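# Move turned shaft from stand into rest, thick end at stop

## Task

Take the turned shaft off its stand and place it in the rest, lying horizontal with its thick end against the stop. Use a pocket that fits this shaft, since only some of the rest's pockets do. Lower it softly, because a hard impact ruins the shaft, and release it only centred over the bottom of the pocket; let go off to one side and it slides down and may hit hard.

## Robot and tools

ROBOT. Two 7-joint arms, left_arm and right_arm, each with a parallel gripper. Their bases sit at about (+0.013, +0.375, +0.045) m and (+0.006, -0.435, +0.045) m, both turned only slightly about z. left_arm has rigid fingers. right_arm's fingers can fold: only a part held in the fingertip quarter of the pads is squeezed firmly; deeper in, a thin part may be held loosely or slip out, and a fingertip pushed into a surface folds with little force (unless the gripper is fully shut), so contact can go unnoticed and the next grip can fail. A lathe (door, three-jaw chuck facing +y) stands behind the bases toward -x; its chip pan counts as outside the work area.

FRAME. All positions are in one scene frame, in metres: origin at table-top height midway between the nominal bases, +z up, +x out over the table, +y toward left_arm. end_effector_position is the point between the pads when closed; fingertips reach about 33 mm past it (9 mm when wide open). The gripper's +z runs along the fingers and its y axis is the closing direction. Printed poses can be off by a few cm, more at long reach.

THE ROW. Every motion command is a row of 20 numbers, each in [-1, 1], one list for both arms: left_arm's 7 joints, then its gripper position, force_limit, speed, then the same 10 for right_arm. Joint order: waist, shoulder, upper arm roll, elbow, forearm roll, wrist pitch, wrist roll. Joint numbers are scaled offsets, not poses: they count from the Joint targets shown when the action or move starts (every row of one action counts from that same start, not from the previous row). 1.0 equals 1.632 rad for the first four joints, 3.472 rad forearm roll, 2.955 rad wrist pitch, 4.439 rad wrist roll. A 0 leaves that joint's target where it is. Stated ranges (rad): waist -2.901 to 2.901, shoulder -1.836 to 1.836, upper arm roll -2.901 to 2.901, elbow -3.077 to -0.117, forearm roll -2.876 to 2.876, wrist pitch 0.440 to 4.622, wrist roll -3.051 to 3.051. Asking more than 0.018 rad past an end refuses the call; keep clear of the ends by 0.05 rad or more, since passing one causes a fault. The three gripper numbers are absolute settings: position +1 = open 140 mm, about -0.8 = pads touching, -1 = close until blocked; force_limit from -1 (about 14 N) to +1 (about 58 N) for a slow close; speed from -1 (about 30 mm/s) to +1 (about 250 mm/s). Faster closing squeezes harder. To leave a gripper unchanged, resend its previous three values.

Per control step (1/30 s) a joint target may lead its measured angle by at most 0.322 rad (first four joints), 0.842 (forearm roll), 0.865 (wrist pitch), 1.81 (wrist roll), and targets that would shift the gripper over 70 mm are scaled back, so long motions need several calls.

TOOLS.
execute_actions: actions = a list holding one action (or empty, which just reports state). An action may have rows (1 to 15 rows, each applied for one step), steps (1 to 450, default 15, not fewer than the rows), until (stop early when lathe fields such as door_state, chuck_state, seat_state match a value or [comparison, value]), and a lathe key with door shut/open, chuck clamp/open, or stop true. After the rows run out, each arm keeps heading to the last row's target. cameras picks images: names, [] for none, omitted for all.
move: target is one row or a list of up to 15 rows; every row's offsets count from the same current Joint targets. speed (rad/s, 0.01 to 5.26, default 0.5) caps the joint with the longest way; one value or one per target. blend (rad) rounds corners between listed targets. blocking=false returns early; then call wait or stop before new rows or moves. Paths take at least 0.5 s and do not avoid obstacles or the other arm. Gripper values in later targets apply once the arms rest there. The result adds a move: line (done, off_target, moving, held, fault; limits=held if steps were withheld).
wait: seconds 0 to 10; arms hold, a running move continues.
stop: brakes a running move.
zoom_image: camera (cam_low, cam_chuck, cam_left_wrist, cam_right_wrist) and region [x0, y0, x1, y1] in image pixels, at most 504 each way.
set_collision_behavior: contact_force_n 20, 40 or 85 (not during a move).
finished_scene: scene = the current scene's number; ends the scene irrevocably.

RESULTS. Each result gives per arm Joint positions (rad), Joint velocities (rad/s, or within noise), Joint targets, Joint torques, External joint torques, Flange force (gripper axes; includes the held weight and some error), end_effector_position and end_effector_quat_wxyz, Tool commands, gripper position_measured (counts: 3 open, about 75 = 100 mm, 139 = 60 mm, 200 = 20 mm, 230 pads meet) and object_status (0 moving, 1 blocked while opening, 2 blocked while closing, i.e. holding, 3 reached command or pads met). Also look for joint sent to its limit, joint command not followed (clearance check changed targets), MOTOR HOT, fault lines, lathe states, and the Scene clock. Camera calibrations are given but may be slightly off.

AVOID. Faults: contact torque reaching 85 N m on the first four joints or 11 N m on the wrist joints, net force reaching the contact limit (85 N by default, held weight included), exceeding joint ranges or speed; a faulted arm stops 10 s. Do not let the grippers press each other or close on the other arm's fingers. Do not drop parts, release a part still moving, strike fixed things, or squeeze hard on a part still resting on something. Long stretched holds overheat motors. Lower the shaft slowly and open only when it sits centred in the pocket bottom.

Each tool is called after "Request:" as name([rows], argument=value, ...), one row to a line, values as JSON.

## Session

Pocket choice was right. Repeat.

Request:
execute_actions(actions=[])

Request:
zoom_image(camera="cam_low", region=[50, 200, 300, 320])

Scene clock: 0.00 s.
left_arm: end_effector_position=(+0.3423, +0.0997, +0.3444) position_measured=3 object_status=3 end_effector_quat_wxyz=(+0.302, +0.075, +0.941, +0.135) | right_arm: end_effector_position=(+0.6268, -0.4947, +0.2190) position_measured=3 object_status=3 end_effector_quat_wxyz=(+0.164, -0.021, +0.938, +0.303)
Joint positions: left_arm=[-1.058 -0.561 -0.034 -2.566 0.723 1.989 0.316] | right_arm=[-0.289 0.236 -0.061 -2.024 0.882 2.129 0.615]
Joint velocities: within noise
Joint torques (N m): no reading
External joint torques (N m): no reading
Flange force (N): no reading
Joint targets: left_arm=[-1.058 -0.561 -0.034 -2.566 0.723 1.989 0.316] | right_arm=[-0.289 0.236 -0.061 -2.024 0.882 2.129 0.615]
Tool commands: left_gripper/position=+1.0 left_gripper/force_limit=+1.0 left_gripper/speed=+1.0 right_gripper/position=+1.0 right_gripper/force_limit=+1.0 right_gripper/speed=+1.0
lathe: door_state=shut chuck_state=open seat_state=open
camera_calibration:
cam_left_wrist: T_world_to_cam=[[0.0599, 0.954759, 0.291286, -0.205263], [0.553352, -0.274629, 0.786371, -0.431992], [0.830791, 0.11408, -0.544768, 0.0354171], [0, 0, 0, 1]] pos_world=[0.221915, 0.0732982, 0.418791]
cam_right_wrist: T_world_to_cam=[[-0.130148, 0.824273, 0.551032, 0.37822], [0.777783, -0.259798, 0.572328, -0.739853], [0.614911, 0.503071, -0.607293, 0.13796], [0, 0, 0, 1]] pos_world=[0.539837, -0.573372, 0.298809]

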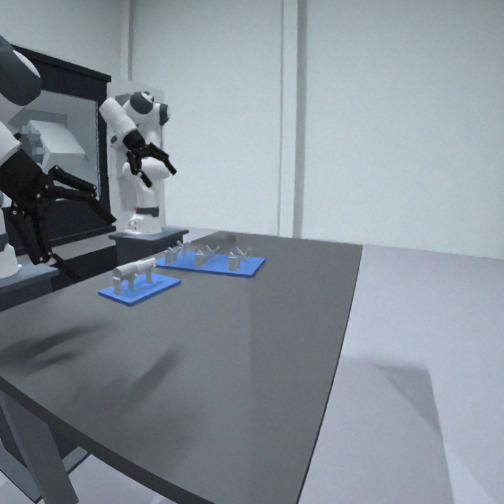

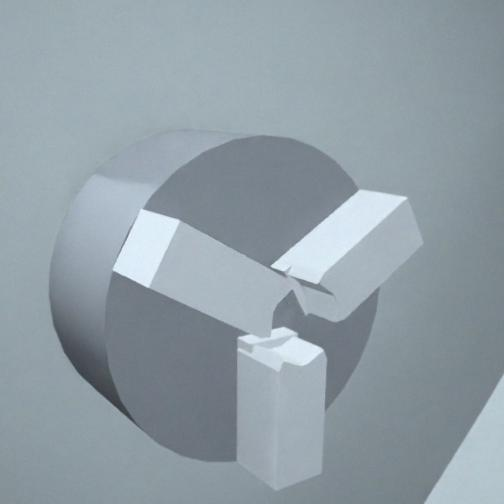

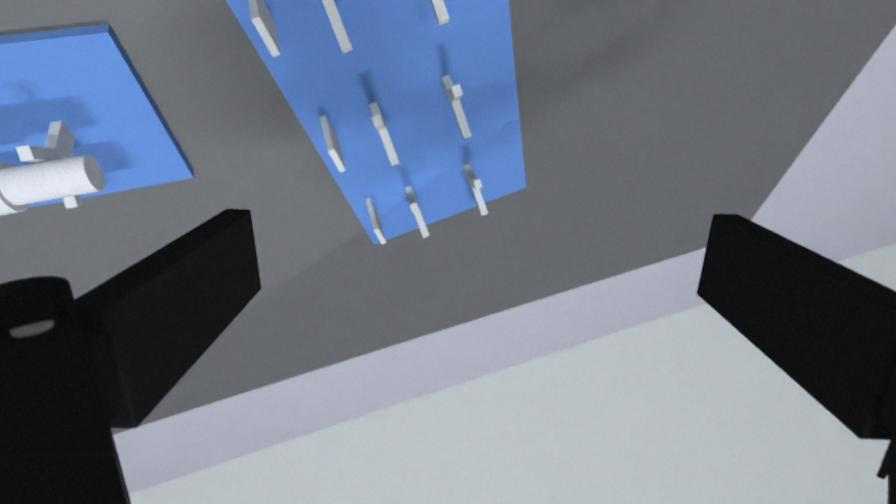

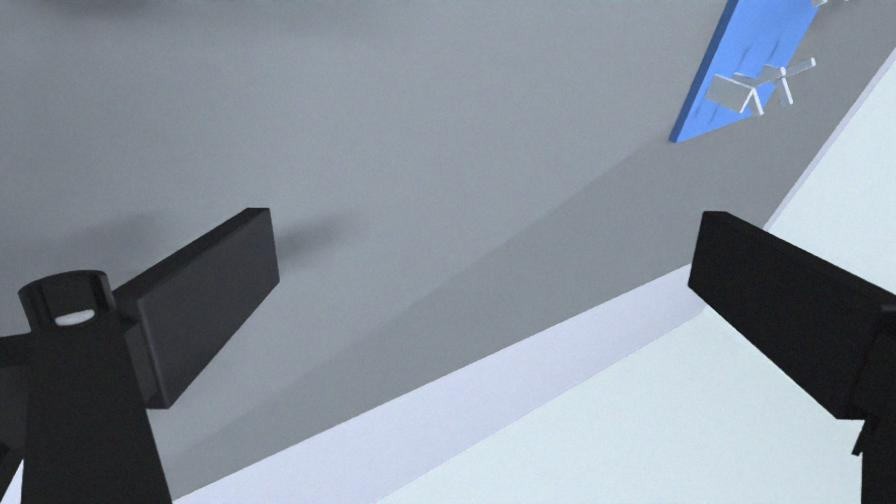

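Scaled by 2.016.

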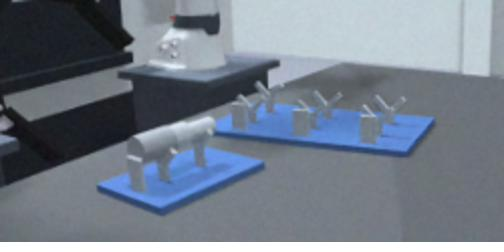

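Request:
move([
  [0.5515,0.3278,0.0208,0.44,-0.2082,-0.0562,-0.1372,1,1,1,0,0,0,0,0,0,0,1,1,1],
  [0.5515,0.3278,0.0208,0.44,-0.2082,-0.0562,-0.1372,1,1,1,0.7047,-0.451,0.0374,-0.3529,-0.254,-0.0098,0.2151,1,1,1],
  [0.5515,0.3278,0.0208,0.44,-0.2082,-0.0562,-0.1372,1,1,1,0.7047,-0.0901,0.0374,-0.5135,-0.254,0.5438,0.2151,1,1,1],
], speed=[0.6,0.6,0.6], cameras=["cam_low","cam_right_wrist"])

Scene clock: 8.07 s.
left_arm: end_effector_position=(+0.5601, +0.2815, +0.3637) position_measured=3 object_status=3 end_effector_quat_wxyz=(-0.003, +0.747, -0.665, +0.001) | right_arm: end_effector_position=(+0.3752, -0.0262, +0.1610) position_measured=3 object_status=3 end_effector_quat_wxyz=(+0.349, -0.377, +0.844, +0.154)
Joint positions: left_arm=[-0.158 -0.028 0.001 -1.848 0.004 1.825 -0.289] | right_arm=[0.859 0.087 0.002 -2.862 0.003 3.731 1.565]
Joint velocities: left_arm=[within noise] | right_arm=[0.001 -0.001 -0.002 0 0 0.004 0.001]
Joint torques (N m): left_arm=[0.07 -29.56 -0.39 24.46 0.42 2.3 -0.16] | right_arm=[-0.11 -22.22 -0.02 13.35 -0.15 3.81 0.11]
External joint torques (N m): left_arm=[0 2.26 -0.43 -0.55 -0.33 -0.34 -0.16] | right_arm=[-0.12 2.04 -0.12 -0.1 -0.3 0.3 0.13]
Flange force (N): left_arm=[2.1 -4.8 0.7] | right_arm=[4.6 -2.4 8.8]
Joint targets: left_arm=[-0.158 -0.026 0.000 -1.847 0.001 1.823 -0.293] | right_arm=[0.861 0.089 0.000 -2.862 0.000 3.736 1.570]
lathe: door_state=shut chuck_state=open seat_state=open
move: done
camera_calibration:
cam_right_wrist: T_world_to_cam=[[-0.733361, 0.679736, -0.0119008, 0.304485], [0.272207, 0.309632, 0.911061, -0.239167], [0.622965, 0.664896, -0.412101, -0.00842568], [0, 0, 0, 1]] pos_world=[0.293649, -0.127313, 0.218047]
Images, in order (width x height): cam_low 504x504, cam_right_wrist 896x504.

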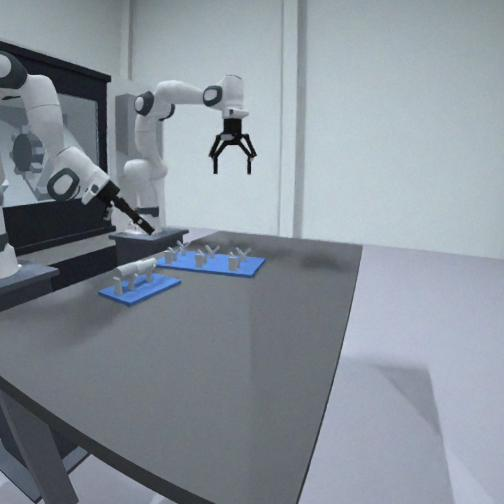

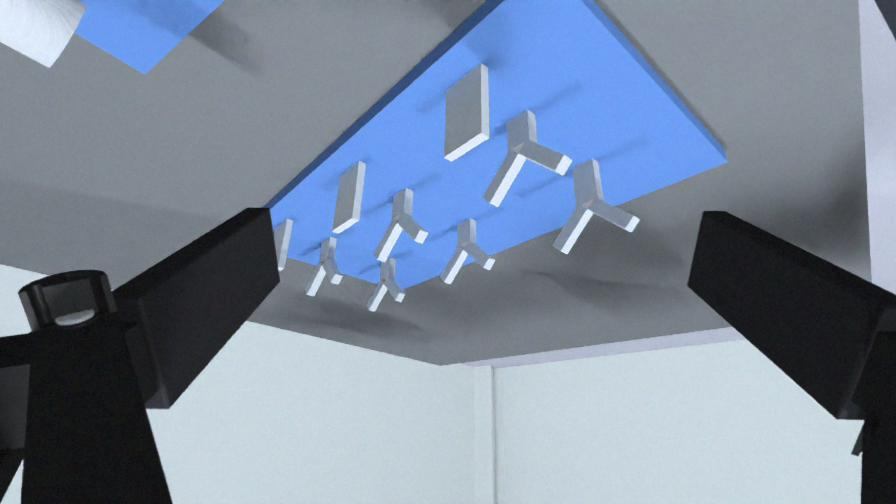

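Request:
zoom_image(camera="cam_right_wrist", region=[480, 100, 580, 220])

Request:
zoom_image(camera="cam_right_wrist", region=[545, 150, 645, 260])

Request:
zoom_image(camera="cam_right_wrist", region=[360, 180, 440, 270])

Request:
zoom_image(camera="cam_right_wrist", region=[430, 210, 510, 290])

Request:
zoom_image(camera="cam_right_wrist", region=[290, 230, 420, 320])

Scaled by 4.200.

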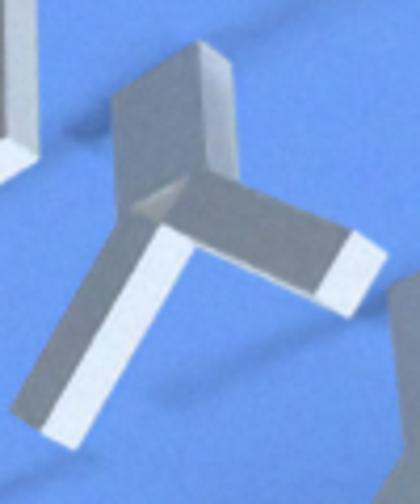

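Scaled by 4.582.

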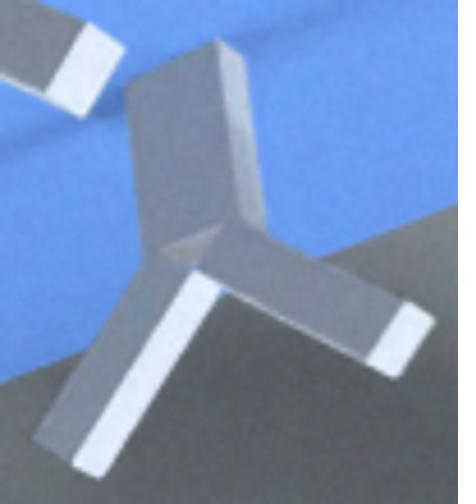

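Scaled by 5.600.

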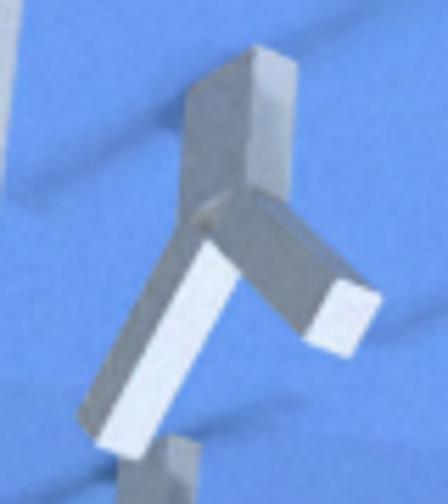

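Scaled by 6.300.

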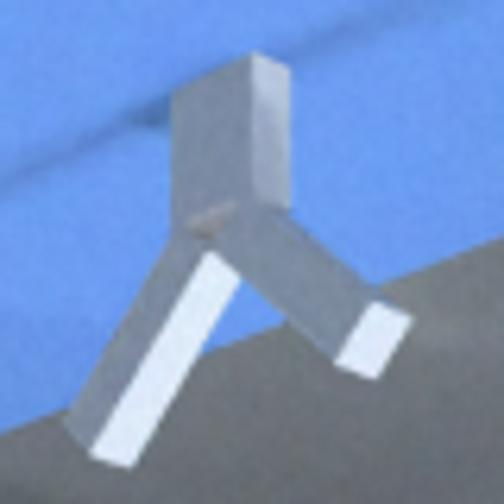

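Scaled by 3.877.

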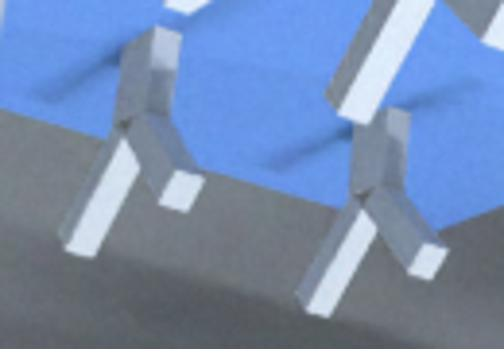

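Request:
move([
  [0,0,0,0,0,0,0,1,1,1,0,-0.361,0,0.1605,0,-0.5536,0,1,1,1],
  [0,0,0,0,0,0,0,1,1,1,-1,-0.361,0,0.1605,0,-0.5536,0,1,1,1],
  [-0.25,-0.0957,0,-0.3354,0,0.1317,-0.0838,1,1,1,-1,-0.361,0,0.1605,0,-0.5536,0,1,1,1],
], speed=[0.6,0.6,0.5], cameras=["cam_left_wrist","cam_low"])

Scene clock: 17.03 s.
left_arm: end_effector_position=(+0.4045, +0.1189, +0.2211) position_measured=3 object_status=3 end_effector_quat_wxyz=(-0.002, +0.733, -0.680, -0.002) | right_arm: end_effector_position=(+0.2742, -0.7077, +0.2534) position_measured=3 object_status=3 end_effector_quat_wxyz=(+0.001, +0.385, +0.923, +0.001)
Joint positions: left_arm=[-0.564 -0.18 -0.002 -2.394 0.004 2.21 -0.659] | right_arm=[-0.77 -0.498 -0.001 -2.601 0.003 2.104 1.565]
Joint velocities: left_arm=[0.001 -0.001 0 0 0 0.001 -0.007] | right_arm=[within noise]
Joint torques (N m): left_arm=[-0.54 -23.76 0.1 22.5 0.36 2.78 -0.15] | right_arm=[-0.86 -13.73 -0.16 23.7 0.59 2.15 0.16]
External joint torques (N m): left_arm=[-0.57 1.19 0.22 -0.96 -0.28 0.14 -0.15] | right_arm=[-0.98 0.51 0.14 -0.26 -0.12 -0.31 0.16]
Flange force (N): left_arm=[0.8 0.0 3.3] | right_arm=[-0.8 -0.6 0.2]
Joint targets: left_arm=[-0.566 -0.182 0.000 -2.395 0.001 2.212 -0.665] | right_arm=[-0.771 -0.500 0.000 -2.600 0.000 2.100 1.570]
lathe: door_state=shut chuck_state=open seat_state=open
move: done
camera_calibration:
cam_left_wrist: T_world_to_cam=[[-0.996803, -0.0796693, -0.00603692, 0.42472], [-0.0767309, 0.933496, 0.350282, -0.156466], [-0.0222713, 0.349626, -0.936625, 0.317991], [0, 0, 0, 1]] pos_world=[0.418438, 0.0687198, 0.355209]
Images, in order (width x height): cam_low 504x504, cam_left_wrist 896x504.

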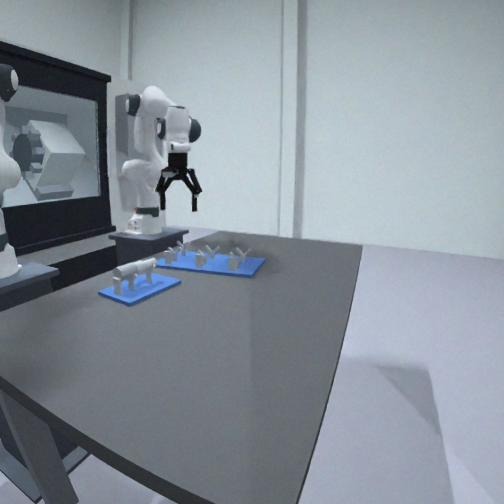

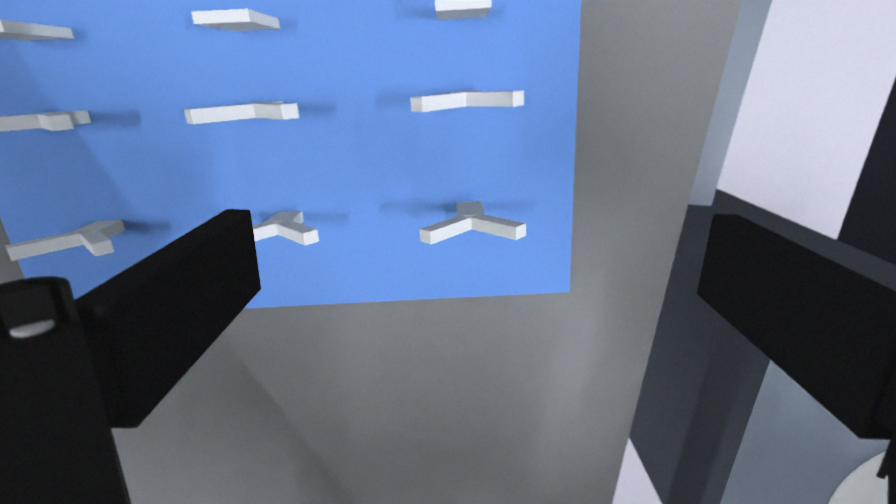

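Request:
move(target=[-0.2071,0.5172,0,0.6924,0,-0.0964,-0.0617,1,1,1,0,0,0,0,0,0,0,1,1,1], speed=0.5, cameras=["cam_left_wrist"])

Request:
zoom_image(camera="cam_left_wrist", region=[320, 0, 660, 360])

Scene clock: 20.70 s.
left_arm: end_effector_position=(+0.4593, -0.2106, +0.2025) position_measured=3 object_status=3 end_effector_quat_wxyz=(-0.001, +0.711, -0.703, +0.002) | right_arm: end_effector_position=(+0.2742, -0.7077, +0.2534) position_measured=3 object_status=3 end_effector_quat_wxyz=(+0.001, +0.385, +0.923, +0.001)
Joint positions: left_arm=[-0.905 0.661 -0.002 -1.266 0.004 1.929 -0.933] | right_arm=[-0.77 -0.498 -0.001 -2.601 0.003 2.104 1.565]
Joint velocities: left_arm=[0 0 0 0.001 -0.001 -0.001 -0.004] | right_arm=[within noise]
Joint torques (N m): left_arm=[0.18 -50.28 0.94 24.6 0.52 2.32 -0.13] | right_arm=[-0.83 -13.72 -0.24 23.71 0.57 2.15 0.12]
External joint torques (N m): left_arm=[0.14 2.15 0.37 -0.31 -0.25 -0.34 -0.13] | right_arm=[-0.91 0.5 0.1 -0.22 -0.14 -0.3 0.12]
Flange force (N): left_arm=[6.2 -4.8 1.1] | right_arm=[-0.9 -0.7 0.1]
Joint targets: left_arm=[-0.904 0.662 0.000 -1.265 0.001 1.927 -0.939] | right_arm=[-0.771 -0.500 0.000 -2.600 0.000 2.100 1.570]
lathe: door_state=shut chuck_state=open seat_state=open
move: done
camera_calibration:
cam_left_wrist: T_world_to_cam=[[-0.999833, -0.0149486, -0.0104824, 0.468864], [-0.0176481, 0.938408, 0.345078, 0.136749], [0.0046783, 0.345206, -0.938515, 0.40412], [0, 0, 0, 1]] pos_world=[0.469308, -0.260822, 0.336998]
Images, in order (width x height): cam_left_wrist 896x504.

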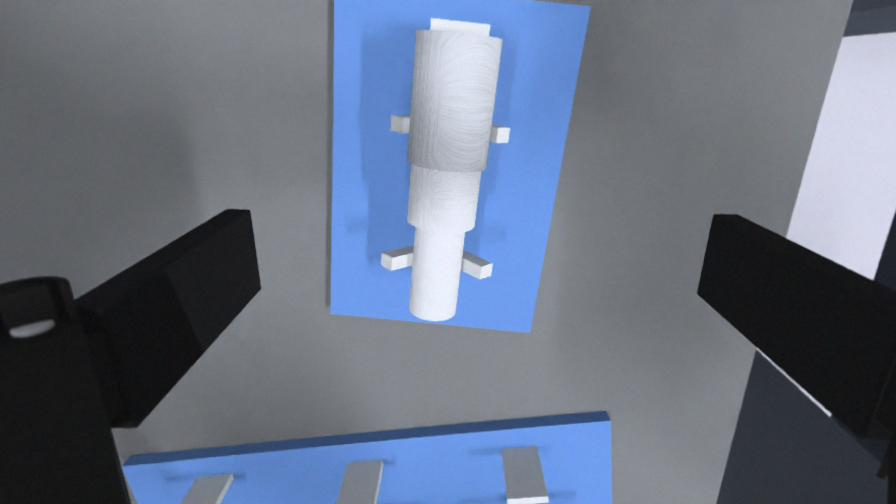

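Scaled by 1.400.

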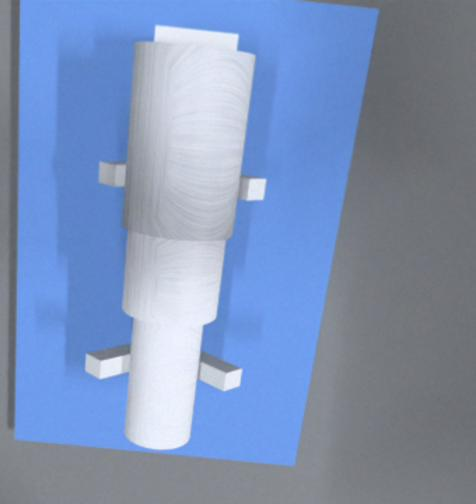

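Request:
move(target=[0.0129,0.0468,0,-0.0405,0,0.0482,0.0264,1,1,1,0,0,0,0,0,0,0,1,1,1], speed=0.12, cameras=["cam_left_wrist"])

Request:
zoom_image(camera="cam_left_wrist", region=[250, 0, 710, 440])

Scene clock: 23.37 s.
left_arm: end_effector_position=(+0.4720, -0.2028, +0.1274) position_measured=3 object_status=3 end_effector_quat_wxyz=(-0.001, +0.680, -0.733, +0.000) | right_arm: end_effector_position=(+0.2742, -0.7077, +0.2534) position_measured=3 object_status=3 end_effector_quat_wxyz=(+0.001, +0.385, +0.923, +0.001)
Joint positions: left_arm=[-0.884 0.738 -0.002 -1.33 0.004 2.068 -0.827] | right_arm=[-0.77 -0.498 -0.001 -2.601 0.003 2.104 1.565]
Joint velocities: left_arm=[-0.001 0 -0.002 0.001 0 0 0.006] | right_arm=[within noise]
Joint torques (N m): left_arm=[0.62 -51.38 1.04 23.75 0.45 2.76 0.07] | right_arm=[-0.79 -13.66 -0.22 23.68 0.59 2.16 0.15]
External joint torques (N m): left_arm=[0.78 2.32 0.56 -0.71 -0.26 0.1 0.07] | right_arm=[-0.82 0.54 0.19 -0.22 -0.12 -0.28 0.15]
Flange force (N): left_arm=[2.1 -3.5 3.3] | right_arm=[-1.1 -0.4 0.2]
Joint targets: left_arm=[-0.883 0.738 0.000 -1.331 0.001 2.070 -0.821] | right_arm=[-0.771 -0.500 0.000 -2.600 0.000 2.100 1.570]
lathe: door_state=shut chuck_state=open seat_state=open
move: done
camera_calibration:
cam_left_wrist: T_world_to_cam=[[-0.997437, 0.0711084, -0.00796623, 0.496867], [0.0639141, 0.935463, 0.347598, 0.116191], [0.0321692, 0.346198, -0.93761, 0.317971], [0, 0, 0, 1]] pos_world=[0.477938, -0.254104, 0.261703]
Images, in order (width x height): cam_left_wrist 896x504.

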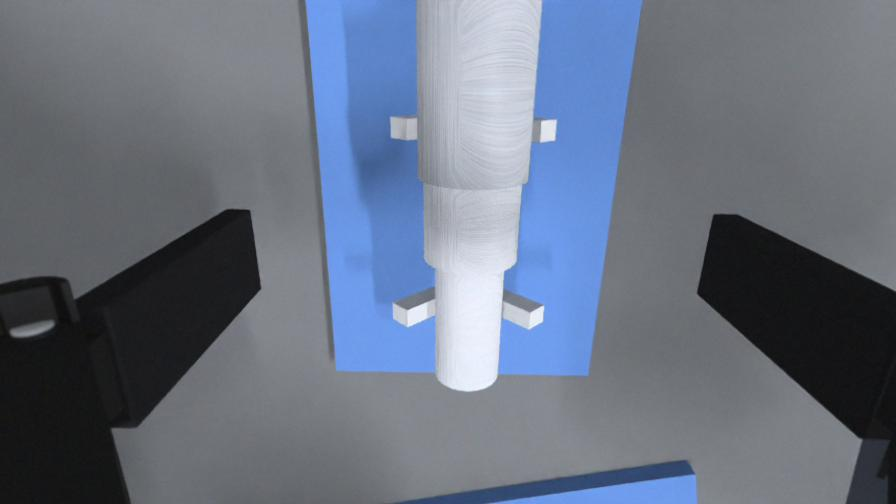

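Scaled by 1.096.

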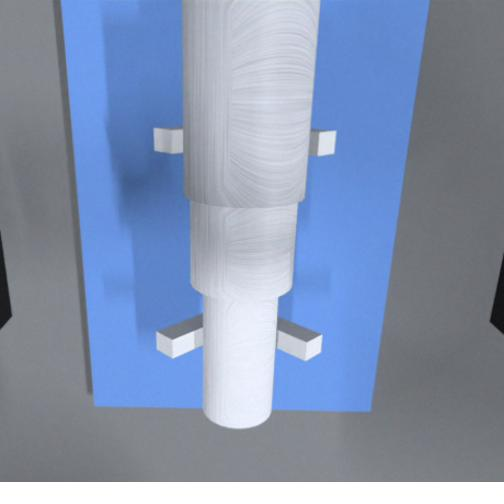

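Request:
move([
  [0.0017,0.0337,0,-0.0123,0,0.025,0.0042,1,1,1,0,0,0,0,0,0,0,1,1,1],
  [0.0017,0.0337,0,-0.0123,0,0.025,0.0042,-0.15,0,-0.8,0,0,0,0,0,0,0,1,1,1],
], speed=0.08, cameras=["cam_left_wrist","cam_low"])

Request:
zoom_image(camera="cam_low", region=[80, 220, 200, 320])

Scene clock: 27.23 s.
left_arm: end_effector_position=(+0.4733, -0.2016, +0.0845) position_measured=148 object_status=0 end_effector_quat_wxyz=(-0.001, +0.673, -0.739, +0.000) | right_arm: end_effector_position=(+0.2742, -0.7077, +0.2534) position_measured=3 object_status=3 end_effector_quat_wxyz=(+0.001, +0.385, +0.923, +0.001)
Joint positions: left_arm=[-0.882 0.792 -0.002 -1.35 0.004 2.142 -0.806] | right_arm=[-0.77 -0.498 -0.001 -2.601 0.003 2.104 1.565]
Joint velocities: within noise
Joint torques (N m): left_arm=[0.74 -51.96 1.13 23.32 0.43 2.78 0.17] | right_arm=[-0.79 -13.65 -0.23 23.69 0.57 2.15 0.17]
External joint torques (N m): left_arm=[0.42 2.32 0.3 -0.66 -0.26 0.13 0.17] | right_arm=[-0.82 0.56 0.16 -0.25 -0.13 -0.3 0.17]
Flange force (N): left_arm=[2.2 -3.3 3.6] | right_arm=[-1.0 -0.4 0.2]
Joint targets: left_arm=[-0.880 0.793 0.000 -1.351 0.001 2.144 -0.803] | right_arm=[-0.771 -0.500 0.000 -2.600 0.000 2.100 1.570]
lathe: door_state=shut chuck_state=open seat_state=open
move: done
camera_calibration:
cam_left_wrist: T_world_to_cam=[[-0.995983, 0.0892225, -0.0076023, 0.500702], [0.0810249, 0.934099, 0.347699, 0.12151], [0.0381238, 0.345686, -0.937576, 0.274373], [0, 0, 0, 1]] pos_world=[0.478385, -0.253023, 0.218803]
Images, in order (width x height): cam_low 504x504, cam_left_wrist 896x504.

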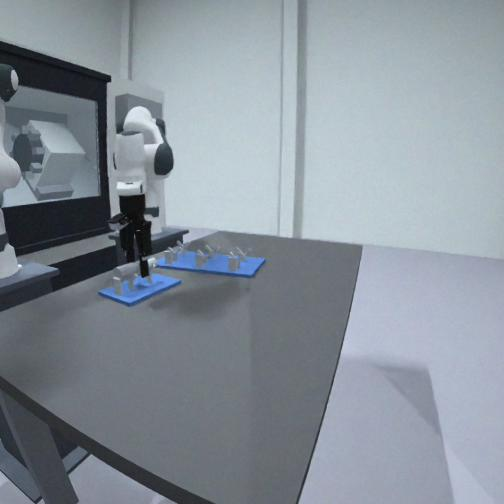

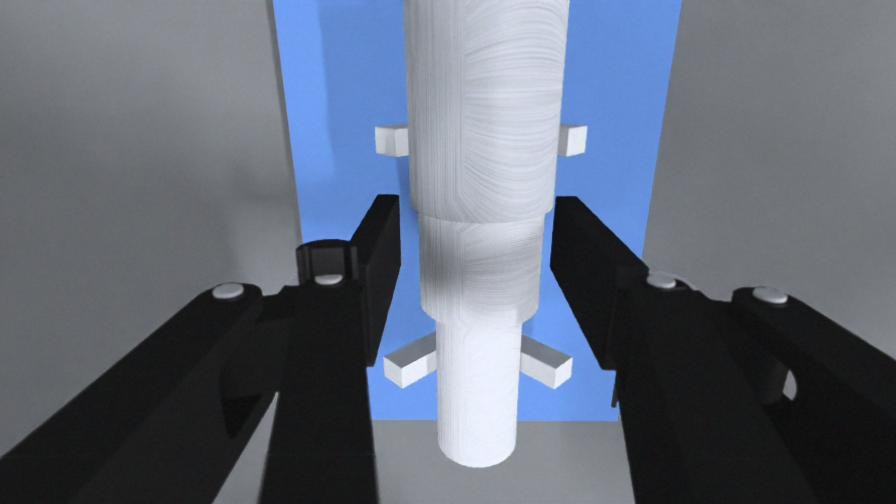

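Scaled by 4.200.

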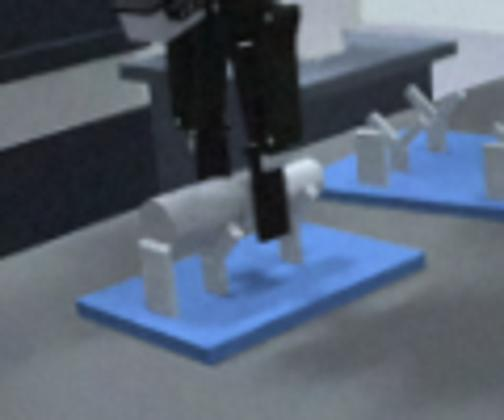

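Request:
move([
  [-0.0012,0,0,0,0,0,-0.0003,-0.15,0,-1,0,0,0,0,0,0,0,1,1,1],
  [-0.0012,0,0,0,0,0,-0.0003,-1,0,-1,0,0,0,0,0,0,0,1,1,1],
], speed=0.05, cameras=[])

Request:
wait(seconds=1.2, cameras=["cam_left_wrist"])

Scene clock: 29.07 s.
left_arm: end_effector_position=(+0.4732, -0.2017, +0.0845) position_measured=175 object_status=0 end_effector_quat_wxyz=(-0.001, +0.674, -0.739, +0.000) | right_arm: end_effector_position=(+0.2742, -0.7077, +0.2534) position_measured=3 object_status=3 end_effector_quat_wxyz=(+0.001, +0.385, +0.923, +0.001)
Joint positions: left_arm=[-0.882 0.792 -0.001 -1.35 0.004 2.141 -0.808] | right_arm=[-0.77 -0.498 -0.001 -2.601 0.003 2.104 1.565]
Joint velocities: within noise
Joint torques (N m): left_arm=[-0.32 -50.62 1.03 22.98 0.56 2.89 0.34] | right_arm=[-0.8 -13.72 -0.24 23.63 0.57 2.17 0.12]
External joint torques (N m): left_arm=[-0.23 3.62 0.47 -1.02 -0.12 0.23 0.34] | right_arm=[-0.85 0.56 0.12 -0.35 -0.14 -0.28 0.12]
Flange force (N): left_arm=[4.2 -4.4 5.7] | right_arm=[-0.8 -0.6 0.4]
Joint targets: left_arm=[-0.882 0.793 0.000 -1.351 0.001 2.144 -0.804] | right_arm=[-0.771 -0.500 0.000 -2.600 0.000 2.100 1.570]
lathe: door_state=shut chuck_state=open seat_state=open
move: done
No camera images: "cameras" was empty.

Scene clock: 30.27 s.
left_arm: end_effector_position=(+0.4732, -0.2017, +0.0845) position_measured=175 object_status=2 end_effector_quat_wxyz=(-0.001, +0.674, -0.739, +0.000) | right_arm: end_effector_position=(+0.2742, -0.7077, +0.2534) position_measured=3 object_status=3 end_effector_quat_wxyz=(+0.001, +0.385, +0.923, +0.001)
Joint positions: left_arm=[-0.882 0.792 -0.001 -1.35 0.003 2.141 -0.808] | right_arm=[-0.77 -0.498 -0.001 -2.601 0.003 2.104 1.565]
Joint velocities: within noise
Joint torques (N m): left_arm=[-0.28 -50.62 1.04 22.99 0.57 2.88 0.26] | right_arm=[-0.79 -13.6 -0.23 23.72 0.57 2.17 0.15]
External joint torques (N m): left_arm=[0.04 3.81 0.65 -1.08 -0.1 0.22 0.26] | right_arm=[-0.8 0.6 0.19 -0.21 -0.13 -0.27 0.15]
Flange force (N): left_arm=[4.2 -4.8 5.9] | right_arm=[-1.3 -0.4 0.3]
Joint targets: left_arm=[-0.882 0.793 0.000 -1.351 0.001 2.144 -0.804] | right_arm=[-0.771 -0.500 0.000 -2.600 0.000 2.100 1.570]
Tool commands: left_gripper/position=-1.0 left_gripper/force_limit=+0.0 left_gripper/speed=-1.0 right_gripper/position=+1.0 right_gripper/force_limit=+1.0 right_gripper/speed=+1.0
lathe: door_state=shut chuck_state=open seat_state=open
wait: 1.20 s
camera_calibration:
cam_left_wrist: T_world_to_cam=[[-0.996145, 0.0874297, -0.00710539, 0.500313], [0.079519, 0.934263, 0.347605, 0.122283], [0.0370293, 0.3457, -0.937614, 0.274904], [0, 0, 0, 1]] pos_world=[0.478481, -0.253021, 0.218803]
Images, in order (width x height): cam_left_wrist 896x504.

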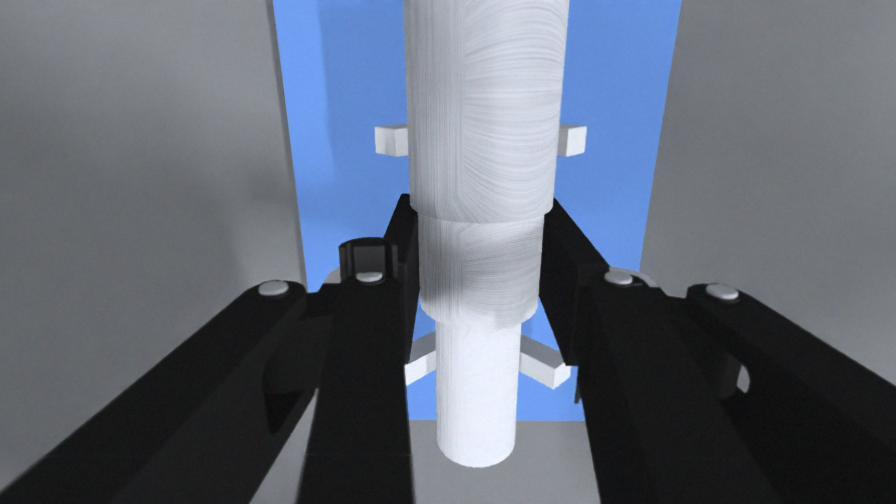

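Request:
move([
  [0,-0.0251,0,0.0066,0,-0.0141,0,-1,0,-1,0,0,0,0,0,0,0,1,1,1],
  [0,-0.0472,0,0.0191,0,-0.0312,0,-1,0,-1,0,0,0,0,0,0,0,1,1,1],
  [0,-0.0776,0,0.0635,0,-0.0725,0,-1,0,-1,0,0,0,0,0,0,0,1,1,1],
  [0.1912,-0.5848,0,-0.6554,0,0.0407,0.021,-1,0,-1,0,0,0,0,0,0,0,1,1,1],
], speed=[0.03,0.08,0.15,0.25], blend=0.01, cameras=["cam_left_wrist","cam_low"])

Scene clock: 38.83 s.
left_arm: end_effector_position=(+0.4003, +0.1178, +0.2010) position_measured=175 object_status=2 end_effector_quat_wxyz=(-0.001, +0.750, -0.661, -0.004) | right_arm: end_effector_position=(+0.2741, -0.7077, +0.2534) position_measured=3 object_status=3 end_effector_quat_wxyz=(+0.001, +0.385, +0.923, +0.001)
Joint positions: left_arm=[-0.572 -0.155 -0.001 -2.423 0.003 2.259 -0.716] | right_arm=[-0.77 -0.498 -0.001 -2.601 0.003 2.104 1.565]
Joint velocities: left_arm=[0 0.001 -0.001 0 -0.002 0.004 0.004] | right_arm=[within noise]
Joint torques (N m): left_arm=[0.73 -26.29 -0.29 23.91 0.5 3.24 0.17] | right_arm=[-0.79 -13.67 -0.2 23.66 0.58 2.18 0.13]
External joint torques (N m): left_arm=[0.75 -0.87 -0.14 0.85 -0.11 0.6 0.17] | right_arm=[-0.81 0.59 0.21 -0.34 -0.13 -0.28 0.13]
Flange force (N): left_arm=[-0.6 -0.6 -0.7] | right_arm=[-0.9 -0.4 0.4]
Joint targets: left_arm=[-0.570 -0.161 0.000 -2.421 0.001 2.264 -0.711] | right_arm=[-0.771 -0.500 0.000 -2.600 0.000 2.100 1.570]
lathe: door_state=shut chuck_state=open seat_state=open
move: done
camera_calibration:
cam_left_wrist: T_world_to_cam=[[-0.991579, -0.12949, -0.0018883, 0.423235], [-0.121816, 0.927664, 0.352987, -0.130545], [-0.0439567, 0.350245, -0.935626, 0.307958], [0, 0, 0, 1]] pos_world=[0.417306, 0.068046, 0.335013]
Images, in order (width x height): cam_low 504x504, cam_left_wrist 896x504.

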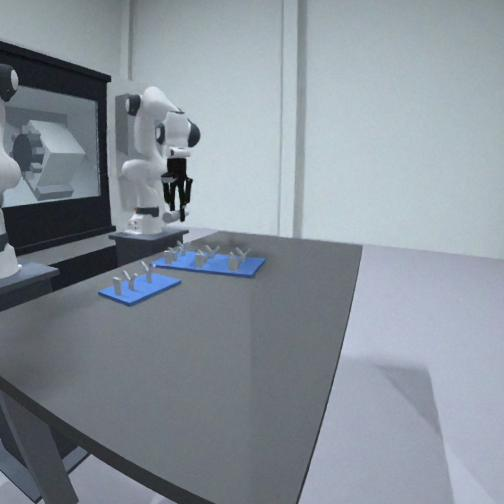

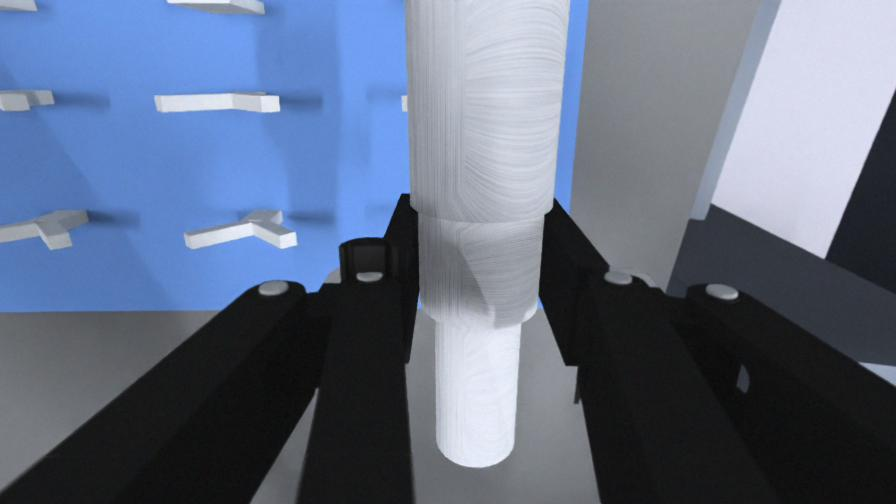

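Request:
move([
  [0,0.0467,0,-0.0284,0,0.0442,0,-1,0,-1,0,0,0,0,0,0,0,1,1,1],
  [0,0.0974,0,-0.0453,0,0.0819,0,-1,0,-1,0,0,0,0,0,0,0,1,1,1],
], speed=[0.12,0.08], blend=0.01, cameras=["cam_left_wrist"])

Request:
zoom_image(camera="cam_left_wrist", region=[360, 60, 600, 180])

Request:
zoom_image(camera="cam_left_wrist", region=[360, 260, 600, 400])

Scene clock: 42.23 s.
left_arm: end_effector_position=(+0.4029, +0.1157, +0.1192) position_measured=175 object_status=2 end_effector_quat_wxyz=(-0.001, +0.750, -0.662, +0.002) | right_arm: end_effector_position=(+0.2741, -0.7077, +0.2534) position_measured=3 object_status=3 end_effector_quat_wxyz=(+0.001, +0.385, +0.923, +0.001)
Joint positions: left_arm=[-0.572 -0.001 -0.001 -2.497 0.003 2.5 -0.715] | right_arm=[-0.77 -0.498 -0.001 -2.601 0.003 2.104 1.565]
Joint velocities: left_arm=[-0.001 0 -0.001 0 -0.001 0.004 0] | right_arm=[within noise]
Joint torques (N m): left_arm=[0.69 -28.15 -0.02 21.27 0.36 3.18 0.19] | right_arm=[-0.72 -13.67 -0.22 23.66 0.57 2.2 0.15]
External joint torques (N m): left_arm=[0.63 -0.11 -0.08 0.98 -0.11 0.54 0.19] | right_arm=[-0.69 0.61 0.25 -0.36 -0.13 -0.26 0.15]
Flange force (N): left_arm=[0.9 -2.6 0.8] | right_arm=[-0.9 -0.2 0.6]
Joint targets: left_arm=[-0.570 -0.002 0.000 -2.495 0.001 2.506 -0.711] | right_arm=[-0.771 -0.500 0.000 -2.600 0.000 2.100 1.570]
lathe: door_state=shut chuck_state=open seat_state=open
move: done
camera_calibration:
cam_left_wrist: T_world_to_cam=[[-0.991726, -0.127888, -0.0111684, 0.426346], [-0.123886, 0.930618, 0.344388, -0.0979368], [-0.0336496, 0.342922, -0.938761, 0.229246], [0, 0, 0, 1]] pos_world=[0.4184, 0.0670531, 0.253697]
Images, in order (width x height): cam_left_wrist 896x504.

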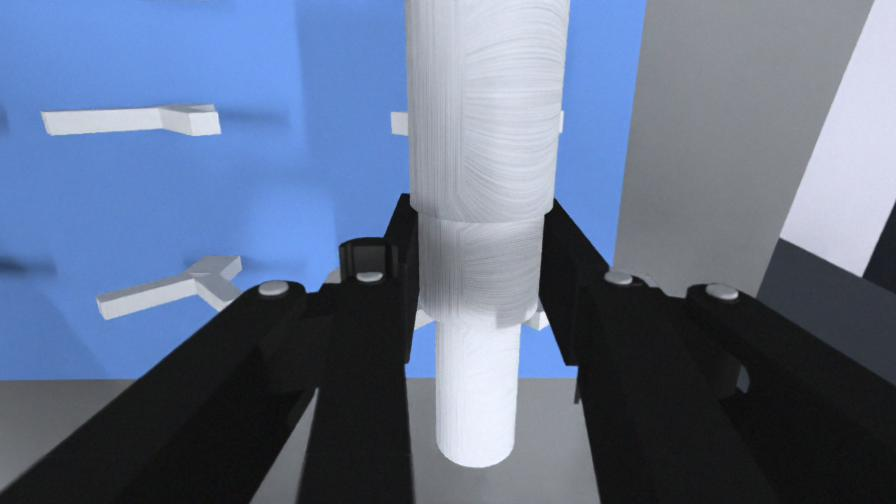

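Scaled by 2.100.

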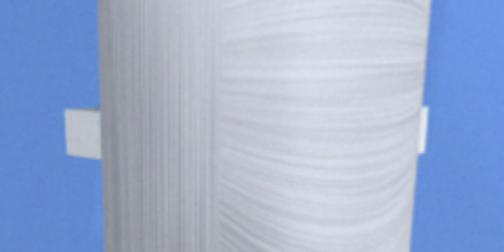

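Scaled by 2.100.

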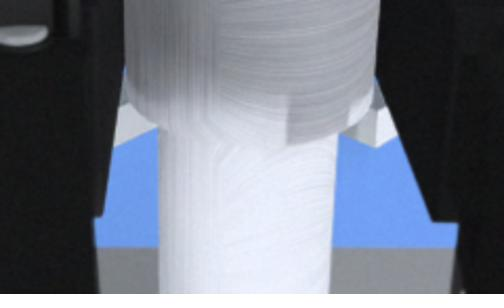

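Request:
move(target=[-0.001,0.0267,0,-0.0072,0,0.0187,-0.0004,-1,0,-1,0,0,0,0,0,0,0,1,1,1], speed=0.03, cameras=["cam_left_wrist","cam_low"])

Request:
zoom_image(camera="cam_left_wrist", region=[360, 60, 600, 180])

Request:
zoom_image(camera="cam_left_wrist", region=[360, 260, 600, 400])

Request:
zoom_image(camera="cam_low", region=[130, 200, 230, 290])

Scene clock: 44.73 s.
left_arm: end_effector_position=(+0.4022, +0.1161, +0.0995) position_measured=175 object_status=2 end_effector_quat_wxyz=(-0.001, +0.750, -0.662, +0.002) | right_arm: end_effector_position=(+0.2741, -0.7077, +0.2534) position_measured=3 object_status=3 end_effector_quat_wxyz=(+0.001, +0.385, +0.923, +0.001)
Joint positions: left_arm=[-0.572 0.043 -0.001 -2.508 0.003 2.556 -0.715] | right_arm=[-0.77 -0.498 -0.001 -2.601 0.003 2.104 1.565]
Joint velocities: left_arm=[0 0 0 -0.001 0 0.004 0.001] | right_arm=[within noise]
Joint torques (N m): left_arm=[0.09 -28.71 0.07 20.31 0.32 3.3 0.06] | right_arm=[-0.78 -13.64 -0.23 23.66 0.57 2.18 0.08]
External joint torques (N m): left_arm=[0.17 0.27 0.11 0.63 -0.13 0.63 0.06] | right_arm=[-0.81 0.52 0.16 -0.28 -0.13 -0.27 0.08]
Flange force (N): left_arm=[1.1 -2.0 2.2] | right_arm=[-0.8 -0.6 0.3]
Joint targets: left_arm=[-0.572 0.041 0.000 -2.506 0.001 2.561 -0.713] | right_arm=[-0.771 -0.500 0.000 -2.600 0.000 2.100 1.570]
lathe: door_state=shut chuck_state=open seat_state=open
move: done
camera_calibration:
cam_left_wrist: T_world_to_cam=[[-0.991737, -0.127784, -0.0113911, 0.425533], [-0.12388, 0.930773, 0.343971, -0.0915272], [-0.0333514, 0.34254, -0.938911, 0.210527], [0, 0, 0, 1]] pos_world=[0.4177, 0.0674535, 0.233996]
Images, in order (width x height): cam_low 504x504, cam_left_wrist 896x504.

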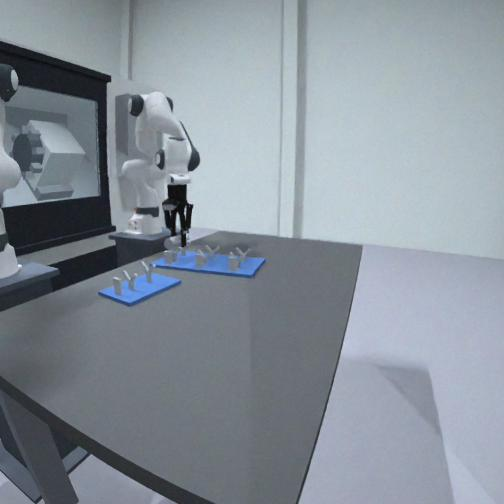

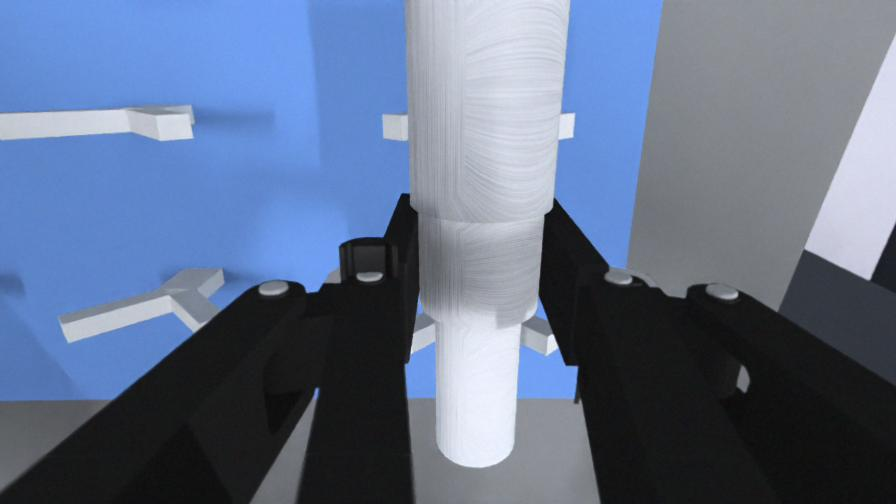

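Scaled by 2.100.

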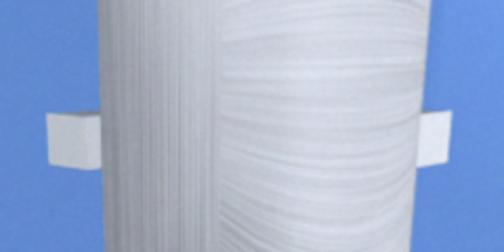

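Scaled by 2.100.

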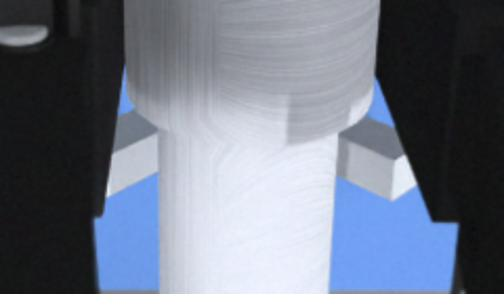

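Scaled by 5.040.

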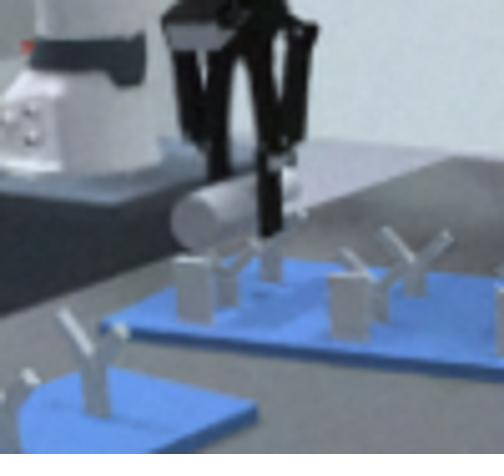

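Request:
move(target=[0,0.0113,0,-0.0021,0,0.0074,0,-1,0,-1,0,0,0,0,0,0,0,1,1,1], speed=0.02, cameras=["cam_left_wrist"])

Request:
move(target=[0,0.0042,0,-0.0008,0,0.0028,0,-1,0,-1,0,0,0,0,0,0,0,1,1,1], speed=0.01, cameras=[])

Scene clock: 46.30 s.
left_arm: end_effector_position=(+0.4020, +0.1162, +0.0916) position_measured=175 object_status=2 end_effector_quat_wxyz=(-0.001, +0.750, -0.662, +0.002) | right_arm: end_effector_position=(+0.2741, -0.7077, +0.2534) position_measured=3 object_status=3 end_effector_quat_wxyz=(+0.001, +0.385, +0.923, +0.001)
Joint positions: left_arm=[-0.572 0.061 -0.001 -2.511 0.003 2.577 -0.715] | right_arm=[-0.77 -0.498 -0.001 -2.601 0.003 2.104 1.565]
Joint velocities: left_arm=[0 -0.001 0 -0.001 0 0.006 0.001] | right_arm=[within noise]
Joint torques (N m): left_arm=[0.08 -28.99 0.06 19.93 0.31 3.24 0.09] | right_arm=[-0.75 -13.6 -0.22 23.7 0.59 2.18 0.13]
External joint torques (N m): left_arm=[0.09 0.35 0.01 0.58 -0.12 0.58 0.09] | right_arm=[-0.78 0.73 0.18 -0.3 -0.12 -0.28 0.13]
Flange force (N): left_arm=[1.2 -1.9 2.3] | right_arm=[-1.5 -0.4 0.6]
Joint targets: left_arm=[-0.572 0.060 0.000 -2.510 0.001 2.583 -0.713] | right_arm=[-0.771 -0.500 0.000 -2.600 0.000 2.100 1.570]
lathe: door_state=shut chuck_state=open seat_state=open
move: done
camera_calibration:
cam_left_wrist: T_world_to_cam=[[-0.991736, -0.12779, -0.0113785, 0.425256], [-0.123885, 0.930816, 0.343851, -0.0889356], [-0.0333494, 0.342419, -0.938955, 0.203179], [0, 0, 0, 1]] pos_world=[0.4175, 0.0675536, 0.226196]
Images, in order (width x height): cam_left_wrist 896x504.

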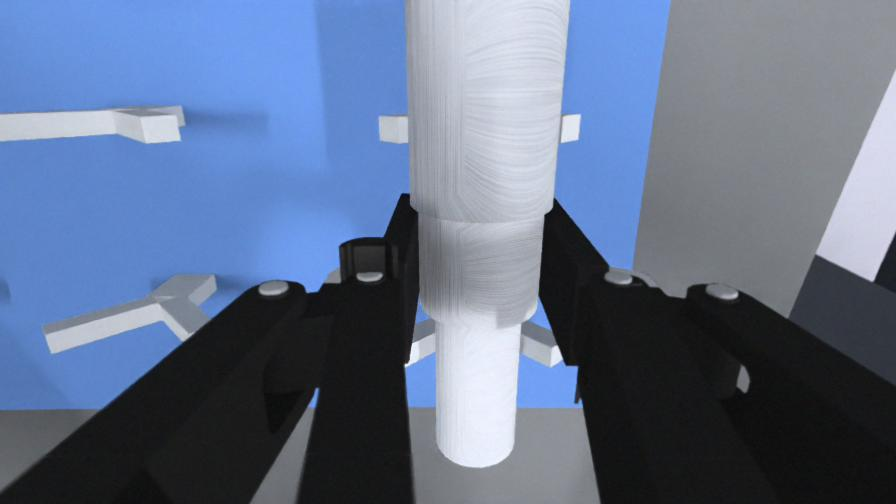

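Scene clock: 47.33 s.
left_arm: end_effector_position=(+0.4020, +0.1162, +0.0887) position_measured=175 object_status=2 end_effector_quat_wxyz=(-0.001, +0.750, -0.662, +0.003) | right_arm: end_effector_position=(+0.2741, -0.7077, +0.2534) position_measured=3 object_status=3 end_effector_quat_wxyz=(+0.001, +0.385, +0.923, +0.001)
Joint positions: left_arm=[-0.572 0.068 -0.001 -2.513 0.003 2.586 -0.715] | right_arm=[-0.77 -0.498 -0.001 -2.601 0.003 2.104 1.565]
Joint velocities: left_arm=[0 0 0 0 -0.001 0.004 0.001] | right_arm=[within noise]
Joint torques (N m): left_arm=[0.09 -29.06 0.09 19.81 0.3 3.26 0.08] | right_arm=[-0.77 -13.66 -0.28 23.68 0.57 2.19 0.12]
External joint torques (N m): left_arm=[0.1 0.38 0.04 0.56 -0.12 0.59 0.08] | right_arm=[-0.7 0.59 0.23 -0.32 -0.13 -0.27 0.12]
Flange force (N): left_arm=[1.2 -1.9 2.4] | right_arm=[-0.9 -0.3 0.4]
Joint targets: left_arm=[-0.572 0.067 0.000 -2.511 0.001 2.591 -0.713] | right_arm=[-0.771 -0.500 0.000 -2.600 0.000 2.100 1.570]
lathe: door_state=shut chuck_state=open seat_state=open
move: done
No camera images: "cameras" was empty.

Request:
move(target=[0,0.0028,0,-0.0005,0,0.0018,0,-1,0,-1,0,0,0,0,0,0,0,1,1,1], speed=0.01, cameras=[])

Request:
move(target=[0,0.0028,0,-0.0005,0,0.0018,0,-1,0,-1,0,0,0,0,0,0,0,1,1,1], speed=0.01, cameras=["cam_left_wrist"])

Scene clock: 48.20 s.
left_arm: end_effector_position=(+0.4019, +0.1162, +0.0868) position_measured=175 object_status=2 end_effector_quat_wxyz=(-0.001, +0.750, -0.662, +0.003) | right_arm: end_effector_position=(+0.2741, -0.7077, +0.2534) position_measured=3 object_status=3 end_effector_quat_wxyz=(+0.001, +0.385, +0.923, +0.001)
Joint positions: left_arm=[-0.572 0.073 -0.001 -2.513 0.003 2.591 -0.715] | right_arm=[-0.77 -0.498 -0.001 -2.601 0.003 2.104 1.565]
Joint velocities: within noise
Joint torques (N m): left_arm=[0.1 -29.21 0.07 19.76 0.3 3.25 0.06] | right_arm=[-0.79 -13.7 -0.25 23.7 0.57 2.19 0.17]
External joint torques (N m): left_arm=[0.01 0.35 -0.09 0.58 -0.11 0.57 0.06] | right_arm=[-0.75 0.46 0.21 -0.19 -0.14 -0.25 0.17]
Flange force (N): left_arm=[1.4 -1.7 2.3] | right_arm=[-0.9 -0.3 0.1]
Joint targets: left_arm=[-0.572 0.071 0.000 -2.512 0.001 2.597 -0.713] | right_arm=[-0.771 -0.500 0.000 -2.600 0.000 2.100 1.570]
lathe: door_state=shut chuck_state=open seat_state=open
move: done
No camera images: "cameras" was empty.

Scene clock: 48.97 s.
left_arm: end_effector_position=(+0.4018, +0.1163, +0.0848) position_measured=175 object_status=2 end_effector_quat_wxyz=(-0.001, +0.750, -0.662, +0.002) | right_arm: end_effector_position=(+0.2741, -0.7077, +0.2534) position_measured=3 object_status=3 end_effector_quat_wxyz=(+0.001, +0.385, +0.923, +0.001)
Joint positions: left_arm=[-0.572 0.077 -0.001 -2.514 0.003 2.597 -0.715] | right_arm=[-0.77 -0.498 -0.001 -2.601 0.003 2.104 1.565]
Joint velocities: left_arm=[-0.001 -0.001 0.001 -0.002 -0.001 0.003 0] | right_arm=[within noise]
Joint torques (N m): left_arm=[0.07 -29.21 0.1 19.54 0.29 3.32 0.1] | right_arm=[-0.69 -13.65 -0.28 23.63 0.57 2.21 0.15]
External joint torques (N m): left_arm=[0.01 0.15 -0.03 0.65 -0.12 0.68 0.1] | right_arm=[-0.7 0.45 0.14 -0.19 -0.14 -0.22 0.15]
Flange force (N): left_arm=[1.1 -1.5 2.1] | right_arm=[-0.9 -0.3 0.2]
Joint targets: left_arm=[-0.572 0.076 0.000 -2.513 0.001 2.602 -0.713] | right_arm=[-0.771 -0.500 0.000 -2.600 0.000 2.100 1.570]
lathe: door_state=shut chuck_state=open seat_state=open
move: done
camera_calibration:
cam_left_wrist: T_world_to_cam=[[-0.991746, -0.127692, -0.0116174, 0.424957], [-0.123887, 0.930937, 0.343522, -0.0867559], [-0.0330501, 0.342126, -0.939073, 0.196636], [0, 0, 0, 1]] pos_world=[0.4172, 0.0677538, 0.219395]
Images, in order (width x height): cam_left_wrist 896x504.

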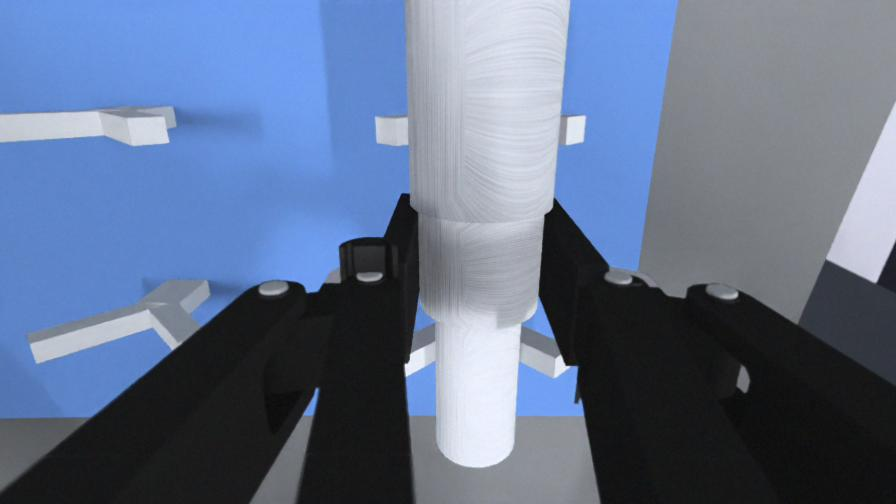

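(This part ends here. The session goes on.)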